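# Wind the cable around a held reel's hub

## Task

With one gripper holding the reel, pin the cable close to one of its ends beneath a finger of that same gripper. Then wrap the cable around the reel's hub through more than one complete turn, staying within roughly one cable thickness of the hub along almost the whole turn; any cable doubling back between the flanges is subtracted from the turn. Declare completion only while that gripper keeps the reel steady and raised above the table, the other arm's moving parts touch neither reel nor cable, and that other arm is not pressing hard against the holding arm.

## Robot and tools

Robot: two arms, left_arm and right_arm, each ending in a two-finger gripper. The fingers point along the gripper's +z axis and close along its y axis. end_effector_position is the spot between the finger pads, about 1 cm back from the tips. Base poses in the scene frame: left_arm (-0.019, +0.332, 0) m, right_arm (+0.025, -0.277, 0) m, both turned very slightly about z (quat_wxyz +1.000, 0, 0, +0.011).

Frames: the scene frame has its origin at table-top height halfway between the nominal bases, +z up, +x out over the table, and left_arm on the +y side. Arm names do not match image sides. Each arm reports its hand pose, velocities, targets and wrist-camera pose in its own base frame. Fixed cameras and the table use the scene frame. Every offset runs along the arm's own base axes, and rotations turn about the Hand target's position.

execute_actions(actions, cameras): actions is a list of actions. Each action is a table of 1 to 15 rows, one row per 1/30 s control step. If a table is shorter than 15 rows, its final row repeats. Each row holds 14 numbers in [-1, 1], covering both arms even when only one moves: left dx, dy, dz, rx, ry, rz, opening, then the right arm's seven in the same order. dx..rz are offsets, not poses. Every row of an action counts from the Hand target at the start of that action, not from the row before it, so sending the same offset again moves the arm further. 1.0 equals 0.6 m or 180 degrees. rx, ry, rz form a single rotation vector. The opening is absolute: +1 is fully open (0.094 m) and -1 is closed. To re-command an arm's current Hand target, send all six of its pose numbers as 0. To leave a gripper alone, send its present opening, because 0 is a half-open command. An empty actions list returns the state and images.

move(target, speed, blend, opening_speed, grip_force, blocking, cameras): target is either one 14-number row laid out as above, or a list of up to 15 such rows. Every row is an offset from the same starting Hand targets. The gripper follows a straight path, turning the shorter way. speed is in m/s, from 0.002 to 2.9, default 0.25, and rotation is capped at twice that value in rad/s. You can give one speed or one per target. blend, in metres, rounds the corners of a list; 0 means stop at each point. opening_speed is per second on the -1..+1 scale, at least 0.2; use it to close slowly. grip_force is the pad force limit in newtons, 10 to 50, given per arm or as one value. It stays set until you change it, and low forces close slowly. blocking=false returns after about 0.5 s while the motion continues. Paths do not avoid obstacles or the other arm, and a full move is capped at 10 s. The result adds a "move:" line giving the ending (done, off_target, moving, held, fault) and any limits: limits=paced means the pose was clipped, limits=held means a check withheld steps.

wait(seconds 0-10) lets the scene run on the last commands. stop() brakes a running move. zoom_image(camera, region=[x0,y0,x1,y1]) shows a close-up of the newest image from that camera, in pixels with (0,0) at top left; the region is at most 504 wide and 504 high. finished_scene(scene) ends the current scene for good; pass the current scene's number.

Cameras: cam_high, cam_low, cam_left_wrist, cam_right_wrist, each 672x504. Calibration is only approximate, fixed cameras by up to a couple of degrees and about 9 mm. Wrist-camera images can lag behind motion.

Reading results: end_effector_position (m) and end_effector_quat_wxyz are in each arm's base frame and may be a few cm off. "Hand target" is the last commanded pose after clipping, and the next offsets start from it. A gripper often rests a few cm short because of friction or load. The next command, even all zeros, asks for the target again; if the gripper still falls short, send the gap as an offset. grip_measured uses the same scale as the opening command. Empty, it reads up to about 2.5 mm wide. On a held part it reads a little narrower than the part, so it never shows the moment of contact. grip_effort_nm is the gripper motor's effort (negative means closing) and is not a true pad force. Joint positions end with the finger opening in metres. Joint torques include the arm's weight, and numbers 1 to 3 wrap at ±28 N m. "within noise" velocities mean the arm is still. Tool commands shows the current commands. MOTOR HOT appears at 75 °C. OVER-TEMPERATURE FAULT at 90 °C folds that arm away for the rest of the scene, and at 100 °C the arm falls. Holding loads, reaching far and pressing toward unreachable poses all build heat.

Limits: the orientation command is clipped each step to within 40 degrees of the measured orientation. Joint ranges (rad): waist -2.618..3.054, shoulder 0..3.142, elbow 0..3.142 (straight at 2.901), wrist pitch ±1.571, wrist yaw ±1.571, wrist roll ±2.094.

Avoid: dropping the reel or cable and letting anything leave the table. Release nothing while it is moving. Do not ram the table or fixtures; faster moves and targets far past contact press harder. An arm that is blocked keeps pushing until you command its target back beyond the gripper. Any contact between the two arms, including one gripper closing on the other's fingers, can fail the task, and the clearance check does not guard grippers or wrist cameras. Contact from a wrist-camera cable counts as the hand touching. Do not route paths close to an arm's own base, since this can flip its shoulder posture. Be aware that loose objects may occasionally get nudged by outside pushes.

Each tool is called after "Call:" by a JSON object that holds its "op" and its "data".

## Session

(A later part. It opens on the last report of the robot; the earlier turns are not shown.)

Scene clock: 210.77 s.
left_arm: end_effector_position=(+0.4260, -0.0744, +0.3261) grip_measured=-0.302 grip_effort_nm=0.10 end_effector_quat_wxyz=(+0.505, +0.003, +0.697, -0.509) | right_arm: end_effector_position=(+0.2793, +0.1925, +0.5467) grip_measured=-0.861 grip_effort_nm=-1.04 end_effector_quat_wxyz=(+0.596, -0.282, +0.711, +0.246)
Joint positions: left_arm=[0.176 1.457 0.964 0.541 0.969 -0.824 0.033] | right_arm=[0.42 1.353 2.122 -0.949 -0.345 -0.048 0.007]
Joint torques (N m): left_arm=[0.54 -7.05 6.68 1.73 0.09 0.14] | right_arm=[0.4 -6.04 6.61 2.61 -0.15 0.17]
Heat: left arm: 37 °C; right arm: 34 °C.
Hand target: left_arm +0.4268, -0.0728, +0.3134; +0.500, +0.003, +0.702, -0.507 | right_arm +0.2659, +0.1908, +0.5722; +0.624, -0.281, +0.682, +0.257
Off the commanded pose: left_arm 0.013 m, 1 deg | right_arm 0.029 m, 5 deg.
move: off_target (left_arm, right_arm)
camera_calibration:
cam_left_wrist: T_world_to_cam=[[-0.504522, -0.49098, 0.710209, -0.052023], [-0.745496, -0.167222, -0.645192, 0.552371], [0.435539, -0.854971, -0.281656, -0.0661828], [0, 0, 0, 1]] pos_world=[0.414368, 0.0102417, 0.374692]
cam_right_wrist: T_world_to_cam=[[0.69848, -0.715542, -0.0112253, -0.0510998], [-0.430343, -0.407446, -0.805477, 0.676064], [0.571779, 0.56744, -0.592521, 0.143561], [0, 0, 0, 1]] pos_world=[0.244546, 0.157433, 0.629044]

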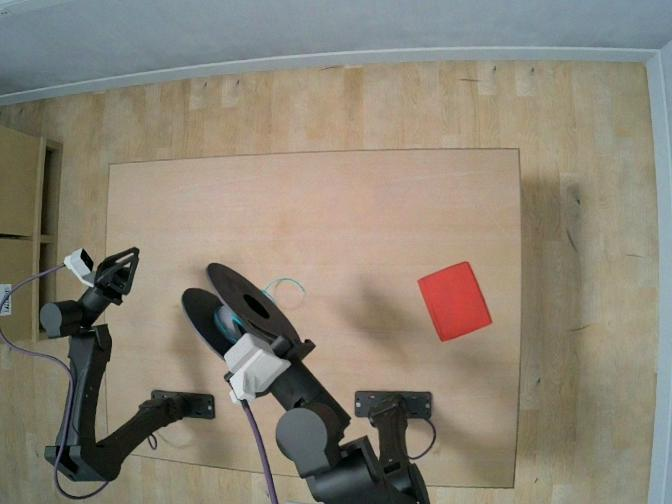

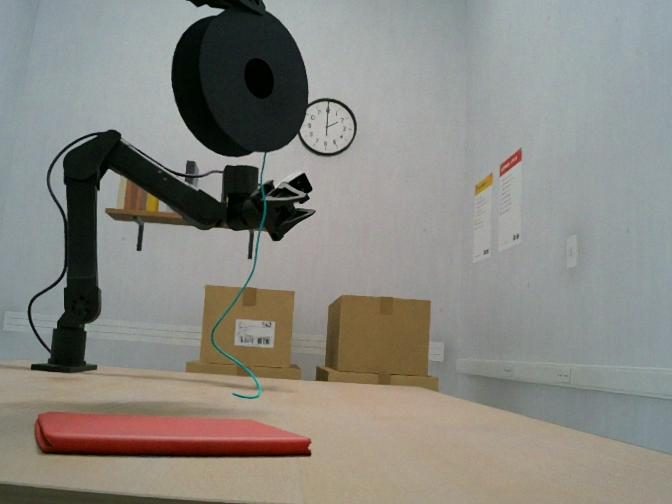

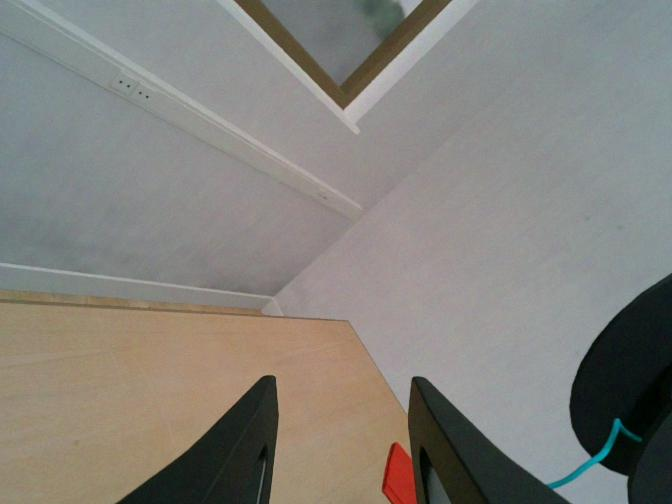

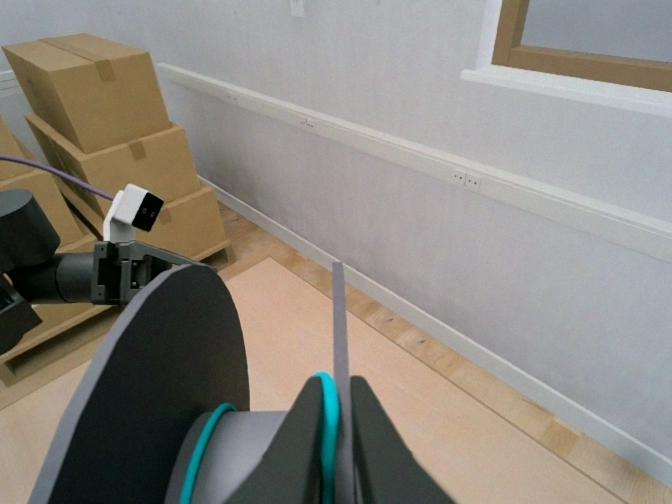

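Call:
{"op": "move", "data": {"target": [0.08,0.04,-0.03,0.118,-0.119,-0.17,-0.3,0,0,0,0,0,0,-1], "speed": 0.2, "cameras": ["cam_left_wrist"]}}

Call:
{"op": "zoom_image", "data": {"camera": "cam_left_wrist", "region": [350, 150, 672, 504]}}

Scene clock: 214.03 s.
left_arm: end_effector_position=(+0.4703, -0.0532, +0.2965) grip_measured=-0.302 grip_effort_nm=0.10 end_effector_quat_wxyz=(+0.503, +0.332, +0.626, -0.495) | right_arm: end_effector_position=(+0.2793, +0.1925, +0.5467) grip_measured=-0.861 grip_effort_nm=-1.05 end_effector_quat_wxyz=(+0.596, -0.282, +0.711, +0.246)
Joint positions: left_arm=[0.276 1.947 1.494 0.266 1.54 -0.102 0.033] | right_arm=[0.42 1.353 2.122 -0.949 -0.345 -0.048 0.007]
Joint torques (N m): left_arm=[0.69 -11.47 11.48 1.13 0.31 0.15] | right_arm=[0.39 -6 6.58 2.6 -0.16 0.18]
Heat: left arm: 37 °C; right arm: 34 °C.
Hand target: left_arm +0.4748, -0.0488, +0.2954; +0.461, +0.369, +0.653, -0.474 | right_arm +0.2659, +0.1908, +0.5722; +0.624, -0.281, +0.682, +0.257
Off the commanded pose: left_arm 0.006 m, 7 deg | right_arm 0.029 m, 5 deg.
joint sent to its limit (left arm) — joint 5 (wrist yaw), upper limit. The joint targets are off in orientation, not in position.
move: off_target (left_arm, right_arm)
camera_calibration:
cam_left_wrist: T_world_to_cam=[[-0.907045, -0.304478, 0.290795, 0.325314], [-0.38581, 0.324528, -0.863616, 0.491699], [0.168581, -0.89553, -0.411832, 0.0861824], [0, 0, 0, 1]] pos_world=[0.470248, 0.0166598, 0.365532]
Images, in order (width x height): cam_left_wrist 672x504.

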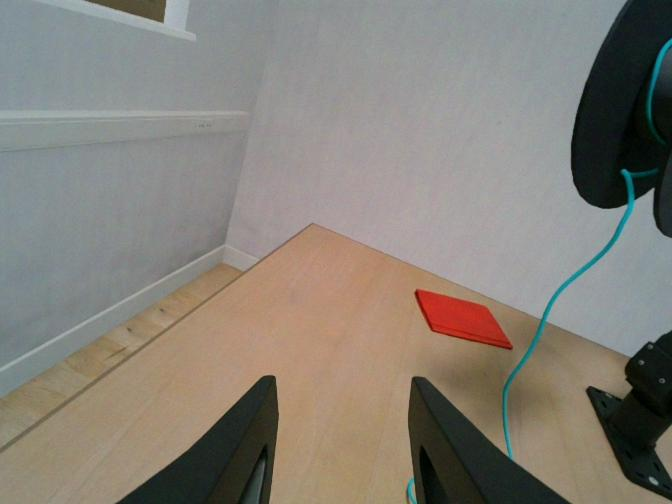

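Scaled by 1.424 from the camera's 672x504 image, which has a finer 960x720 frame.

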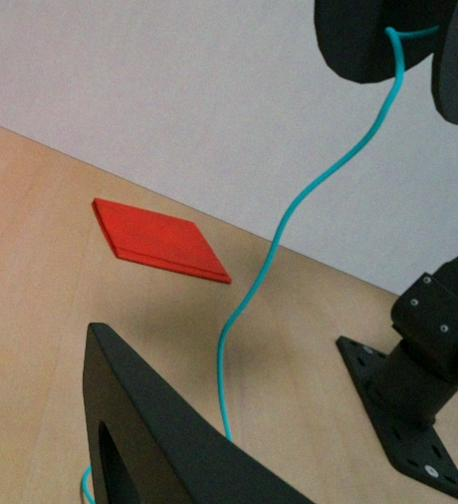

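Call:
{"op": "move", "data": {"target": [0.0,0.2,0.14,0,0,0,-0.3,0,0,0,0,0,0,-1], "speed": 0.25, "cameras": ["cam_left_wrist"]}}

Call:
{"op": "zoom_image", "data": {"camera": "cam_left_wrist", "region": [450, 20, 672, 242]}}

Scene clock: 216.17 s.
left_arm: end_effector_position=(+0.4736, +0.0717, +0.3785) grip_measured=-0.302 grip_effort_nm=0.10 end_effector_quat_wxyz=(+0.570, +0.259, +0.658, -0.419) | right_arm: end_effector_position=(+0.2793, +0.1925, +0.5467) grip_measured=-0.861 grip_effort_nm=-1.05 end_effector_quat_wxyz=(+0.596, -0.282, +0.711, +0.246)
Joint positions: left_arm=[0.534 1.947 1.765 0.18 1.544 -0.256 0.033] | right_arm=[0.42 1.353 2.122 -0.949 -0.345 -0.048 0.007]
Joint torques (N m): left_arm=[-0.25 -12.55 10.67 1.12 0.15 0.01] | right_arm=[0.43 -6.02 6.61 2.61 -0.16 0.18]
Heat: left arm: 36 °C; right arm: 34 °C.
Hand target: left_arm +0.4748, +0.0713, +0.3794; +0.461, +0.369, +0.653, -0.474 | right_arm +0.2659, +0.1908, +0.5722; +0.624, -0.281, +0.682, +0.257
Off the commanded pose: left_arm 0.002 m, 19 deg | right_arm 0.029 m, 5 deg.
joint sent to its limit (left arm) — joint 5 (wrist yaw), upper limit. The joint targets are off in orientation, not in position.
move: off_target (left_arm, right_arm)
camera_calibration:
cam_left_wrist: T_world_to_cam=[[-0.80888, -0.526895, 0.260951, 0.323193], [-0.429748, 0.226893, -0.873977, 0.55496], [0.401286, -0.819086, -0.409961, 0.114968], [0, 0, 0, 1]] pos_world=[0.453782, 0.13854, 0.447817]
Images, in order (width x height): cam_left_wrist 672x504.

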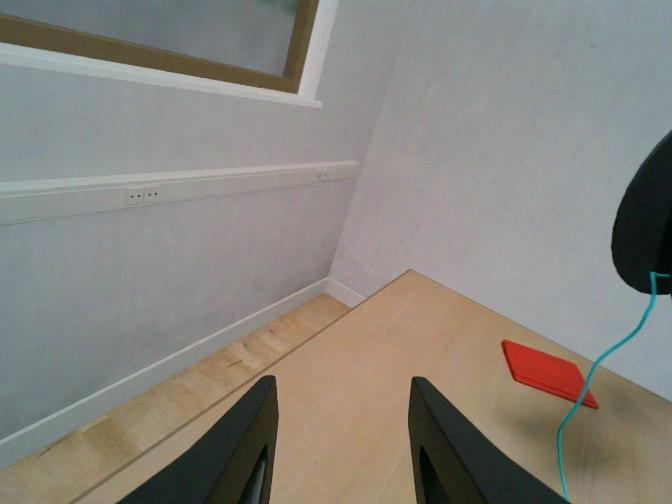

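Scaled by 2.270 from the camera's 672x504 image, which has a finer 960x720 frame.

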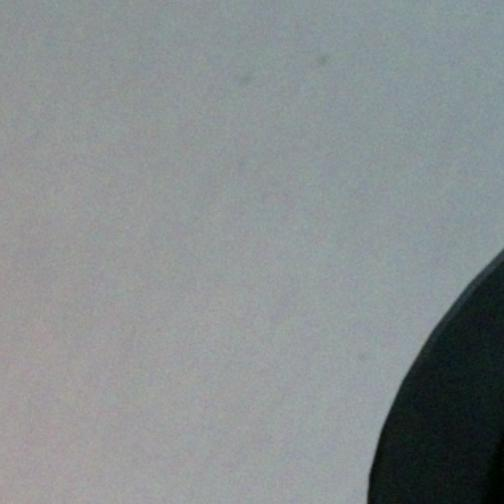

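Call:
{"op": "move", "data": {"target": [-0.06,-0.23,-0.05,0,0,0,-0.3,0,0,0,0,0,0,-1], "speed": 0.2, "cameras": ["cam_left_wrist"]}}

Call:
{"op": "zoom_image", "data": {"camera": "cam_left_wrist", "region": [450, 0, 672, 222]}}

Scene clock: 219.03 s.
left_arm: end_effector_position=(+0.4484, -0.0652, +0.3376) grip_measured=-0.302 grip_effort_nm=0.10 end_effector_quat_wxyz=(+0.492, +0.331, +0.628, -0.505) | right_arm: end_effector_position=(+0.2793, +0.1925, +0.5467) grip_measured=-0.861 grip_effort_nm=-1.04 end_effector_quat_wxyz=(+0.596, -0.282, +0.711, +0.246)
Joint positions: left_arm=[0.262 1.847 1.547 0.031 1.545 -0.045 0.033] | right_arm=[0.42 1.353 2.122 -0.949 -0.345 -0.048 0.007]
Joint torques (N m): left_arm=[0.2 -16.58 7.76 1.15 0.25 0.13] | right_arm=[0.42 -6 6.58 2.62 -0.17 0.17]
Heat: left arm: 36 °C; right arm: 34 °C.
Hand target: left_arm +0.4388, -0.0667, +0.3495; +0.461, +0.369, +0.653, -0.474 | right_arm +0.2659, +0.1908, +0.5722; +0.624, -0.281, +0.682, +0.257
Off the commanded pose: left_arm 0.015 m, 7 deg | right_arm 0.029 m, 5 deg.
move: off_target (left_arm, right_arm)
camera_calibration:
cam_left_wrist: T_world_to_cam=[[-0.905376, -0.286185, 0.313676, 0.282552], [-0.399937, 0.326598, -0.856378, 0.526598], [0.142637, -0.900795, -0.41015, 0.106793], [0, 0, 0, 1]] pos_world=[0.451189, 0.00507502, 0.406138]
Images, in order (width x height): cam_left_wrist 672x504.

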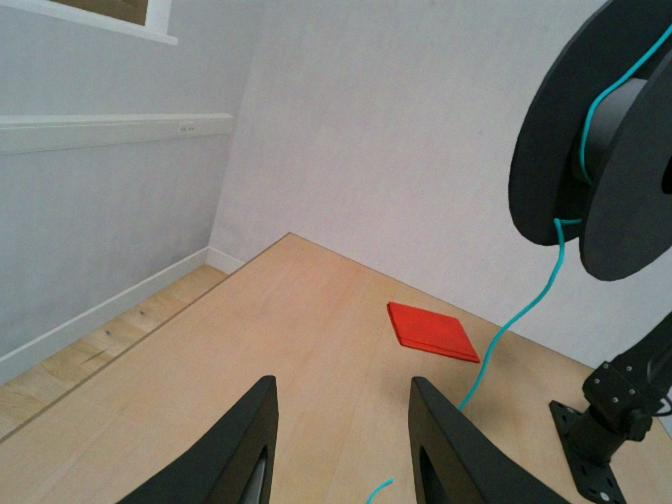

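Scaled by 2.270 from the camera's 672x504 image, which has a finer 960x720 frame.

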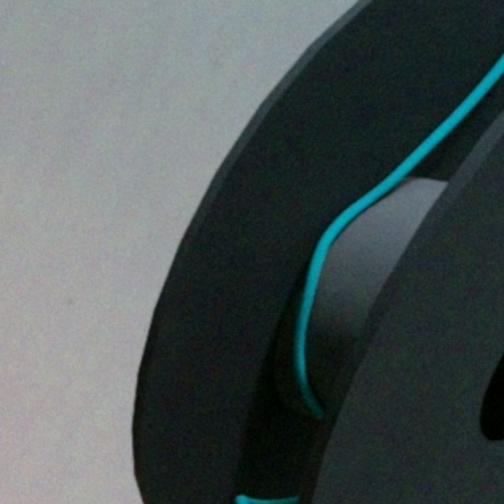

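Call:
{"op": "move", "data": {"target": [[-0.1,0.3,0,0,0,0.1,-0.3,0,0,0,0,0,0,-1],[-0.1,0.3,0,0,0,0.1,-0.3,0,0,0,0,0,0.24,-1]], "speed": 0.15, "blend": 0.05, "cameras": ["all"]}}

Call:
{"op": "zoom_image", "data": {"camera": "cam_low", "region": [160, 0, 330, 170]}}

Call:
{"op": "zoom_image", "data": {"camera": "cam_high", "region": [150, 220, 290, 360]}}

Scene clock: 225.87 s.
left_arm: end_effector_position=(+0.3840, +0.1139, +0.3345) grip_measured=-0.302 grip_effort_nm=0.10 end_effector_quat_wxyz=(+0.597, +0.169, +0.691, -0.371) | right_arm: end_effector_position=(+0.2691, +0.1926, +0.5698) grip_measured=-0.861 grip_effort_nm=-1.05 end_effector_quat_wxyz=(+0.505, -0.492, +0.531, +0.470)
Joint positions: left_arm=[0.753 1.652 1.374 -0.249 1.545 0.211 0.033] | right_arm=[0.047 1.826 2.733 -1.279 -1.441 -0.367 0.007]
Joint torques (N m): left_arm=[0.65 -12.38 10.82 1.07 0.48 0.12] | right_arm=[-0.7 -6.48 5.53 1.33 -0.53 -0.05]
Heat: left arm: 36 °C; right arm: 34 °C.
Hand target: left_arm +0.3788, +0.1132, +0.3495; +0.529, +0.263, +0.703, -0.396 | right_arm +0.2658, +0.1908, +0.5722; +0.485, -0.513, +0.531, +0.469
Off the commanded pose: left_arm 0.016 m, 14 deg | right_arm 0.004 m, 3 deg.
joint sent to its limit (left arm) — joint 5 (wrist yaw), upper limit. The joint targets are off in orientation, not in position.
move: off_target (left_arm, right_arm)
camera_calibration:
cam_left_wrist: T_world_to_cam=[[-0.663792, -0.677874, 0.316019, 0.227463], [-0.511616, 0.103338, -0.852977, 0.506877], [0.545554, -0.72788, -0.415406, 0.103456], [0, 0, 0, 1]] pos_world=[0.353873, 0.177115, 0.403448]
cam_right_wrist: T_world_to_cam=[[0.997611, -0.0690701, 0.000958599, -0.255659], [-0.0329832, -0.488494, -0.871944, 0.636833], [0.0606935, 0.869829, -0.489605, 0.183799], [0, 0, 0, 1]] pos_world=[0.264897, 0.133557, 0.645517]

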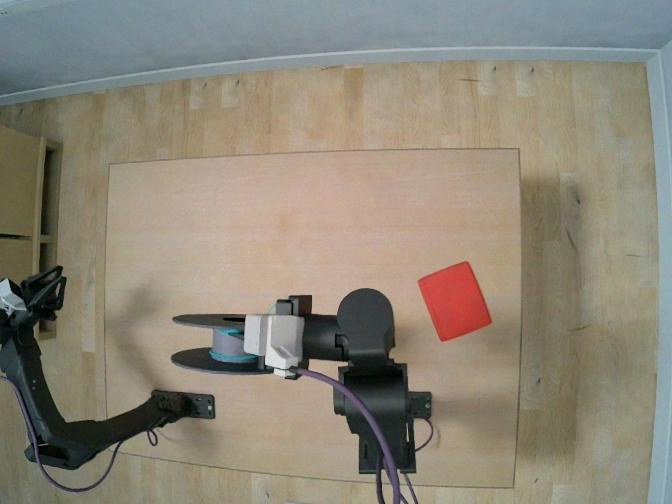

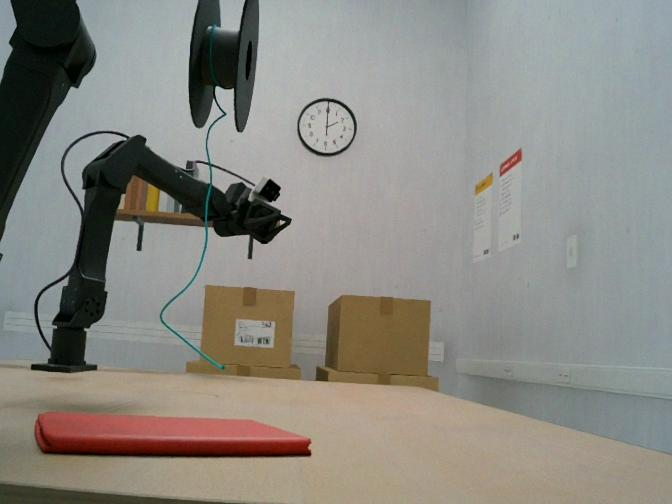

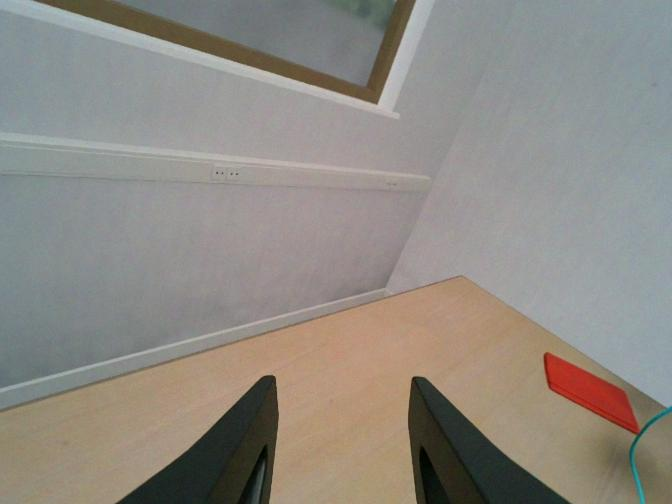

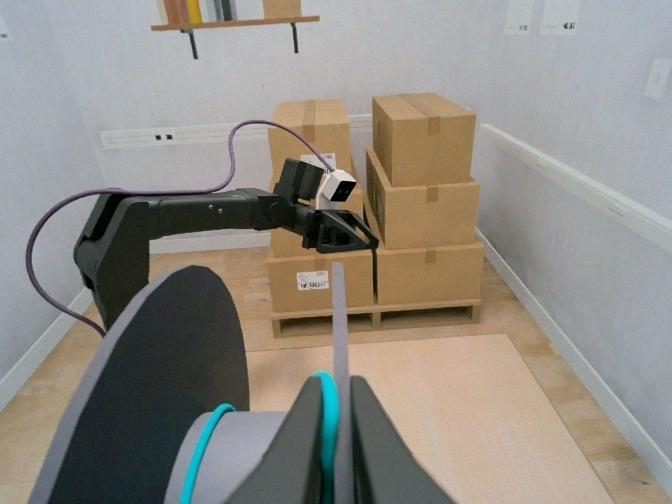

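Scaled by 2.965 from the camera's 672x504 image, which has a finer 960x720 frame.

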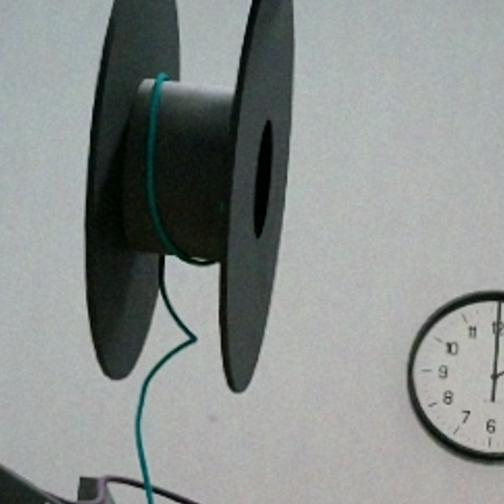

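Scaled by 3.600 from the camera's 672x504 image, which has a finer 960x720 frame.

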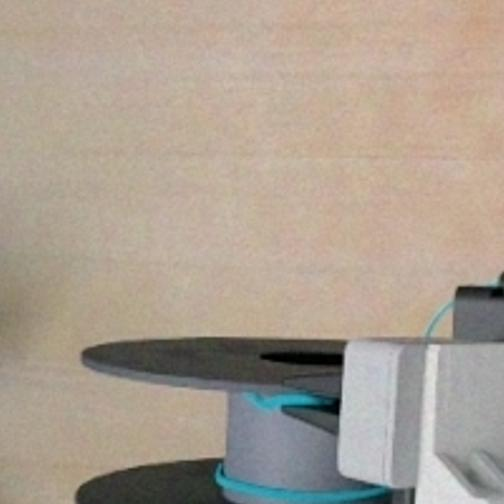

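Call:
{"op": "zoom_image", "data": {"camera": "cam_low", "region": [190, 10, 270, 110]}}

Scaled by 5.040 from the camera's 672x504 image, which has a finer 960x720 frame.

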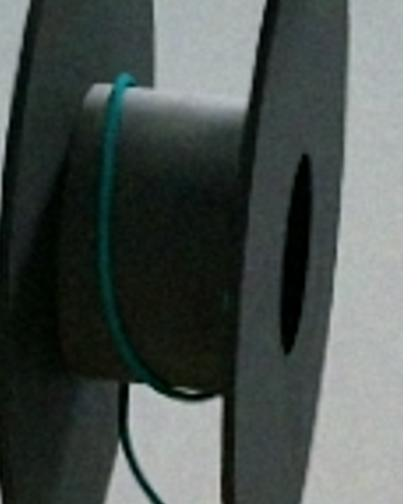

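Call:
{"op": "move", "data": {"target": [-0.122,-0.37,0.117,0.0135,-0.0912,-0.19,-0.3,0,0,0,0,0,0,-1], "speed": 0.2, "cameras": ["cam_left_wrist","cam_high"]}}

Call:
{"op": "zoom_image", "data": {"camera": "cam_left_wrist", "region": [200, 0, 500, 300]}}

Scene clock: 229.93 s.
left_arm: end_effector_position=(+0.3150, -0.1055, +0.4060) grip_measured=-0.302 grip_effort_nm=0.09 end_effector_quat_wxyz=(+0.553, +0.419, +0.573, -0.436) | right_arm: end_effector_position=(+0.2682, +0.1925, +0.5705) grip_measured=-0.861 grip_effort_nm=-1.05 end_effector_quat_wxyz=(+0.506, -0.493, +0.530, +0.469)
Joint positions: left_arm=[0.247 1.346 1.315 -0.27 1.545 0.266 0.033] | right_arm=[0.047 1.865 2.816 -1.334 -1.441 -0.381 0.007]
Joint torques (N m): left_arm=[-0.5 -8.57 10.65 1.16 0.32 0.11] | right_arm=[-0.65 -6.46 5.23 1.29 -0.53 -0.04]
Heat: left arm: 36 °C; right arm: 33 °C.
Hand target: left_arm +0.3056, -0.1087, +0.4196; +0.478, +0.521, +0.521, -0.478 | right_arm +0.2660, +0.1908, +0.5721; +0.485, -0.513, +0.531, +0.469
Off the commanded pose: left_arm 0.017 m, 16 deg | right_arm 0.003 m, 3 deg.
joint sent to its limit (left arm) — joint 5 (wrist yaw), upper limit. The joint targets are off in orientation, not in position.
move: off_target (left_arm, right_arm)
camera_calibration:
cam_left_wrist: T_world_to_cam=[[-0.958033, -0.283712, 0.04099, 0.256348], [-0.157112, 0.400081, -0.902912, 0.495204], [0.239768, -0.87146, -0.427866, 0.0973456], [0, 0, 0, 1]] pos_world=[0.300052, -0.0405602, 0.478269]
Images, in order (width x height): cam_high 672x504, cam_left_wrist 672x504.

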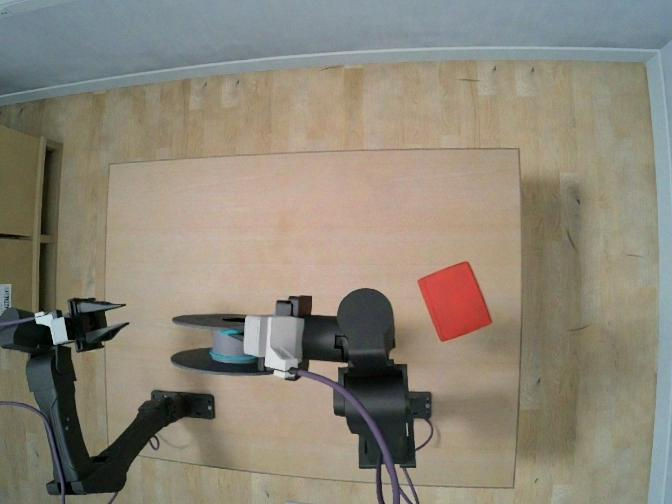

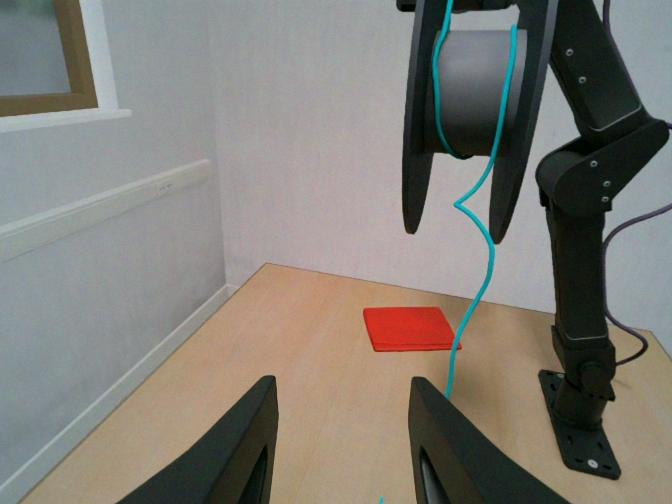

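Scaled by 1.680 from the camera's 672x504 image, which has a finer 960x720 frame.

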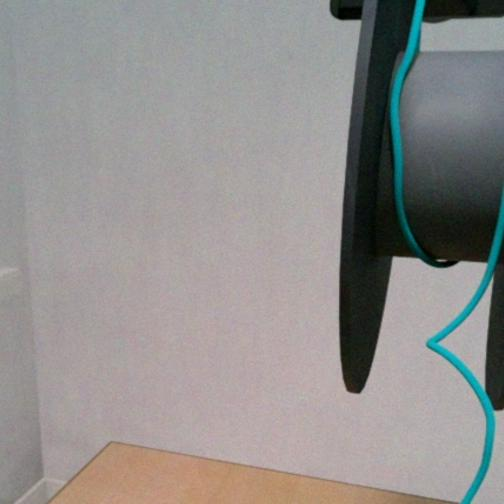

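Call:
{"op": "finished_scene", "data": {"scene": 2}}

The scene is finished: the task was done.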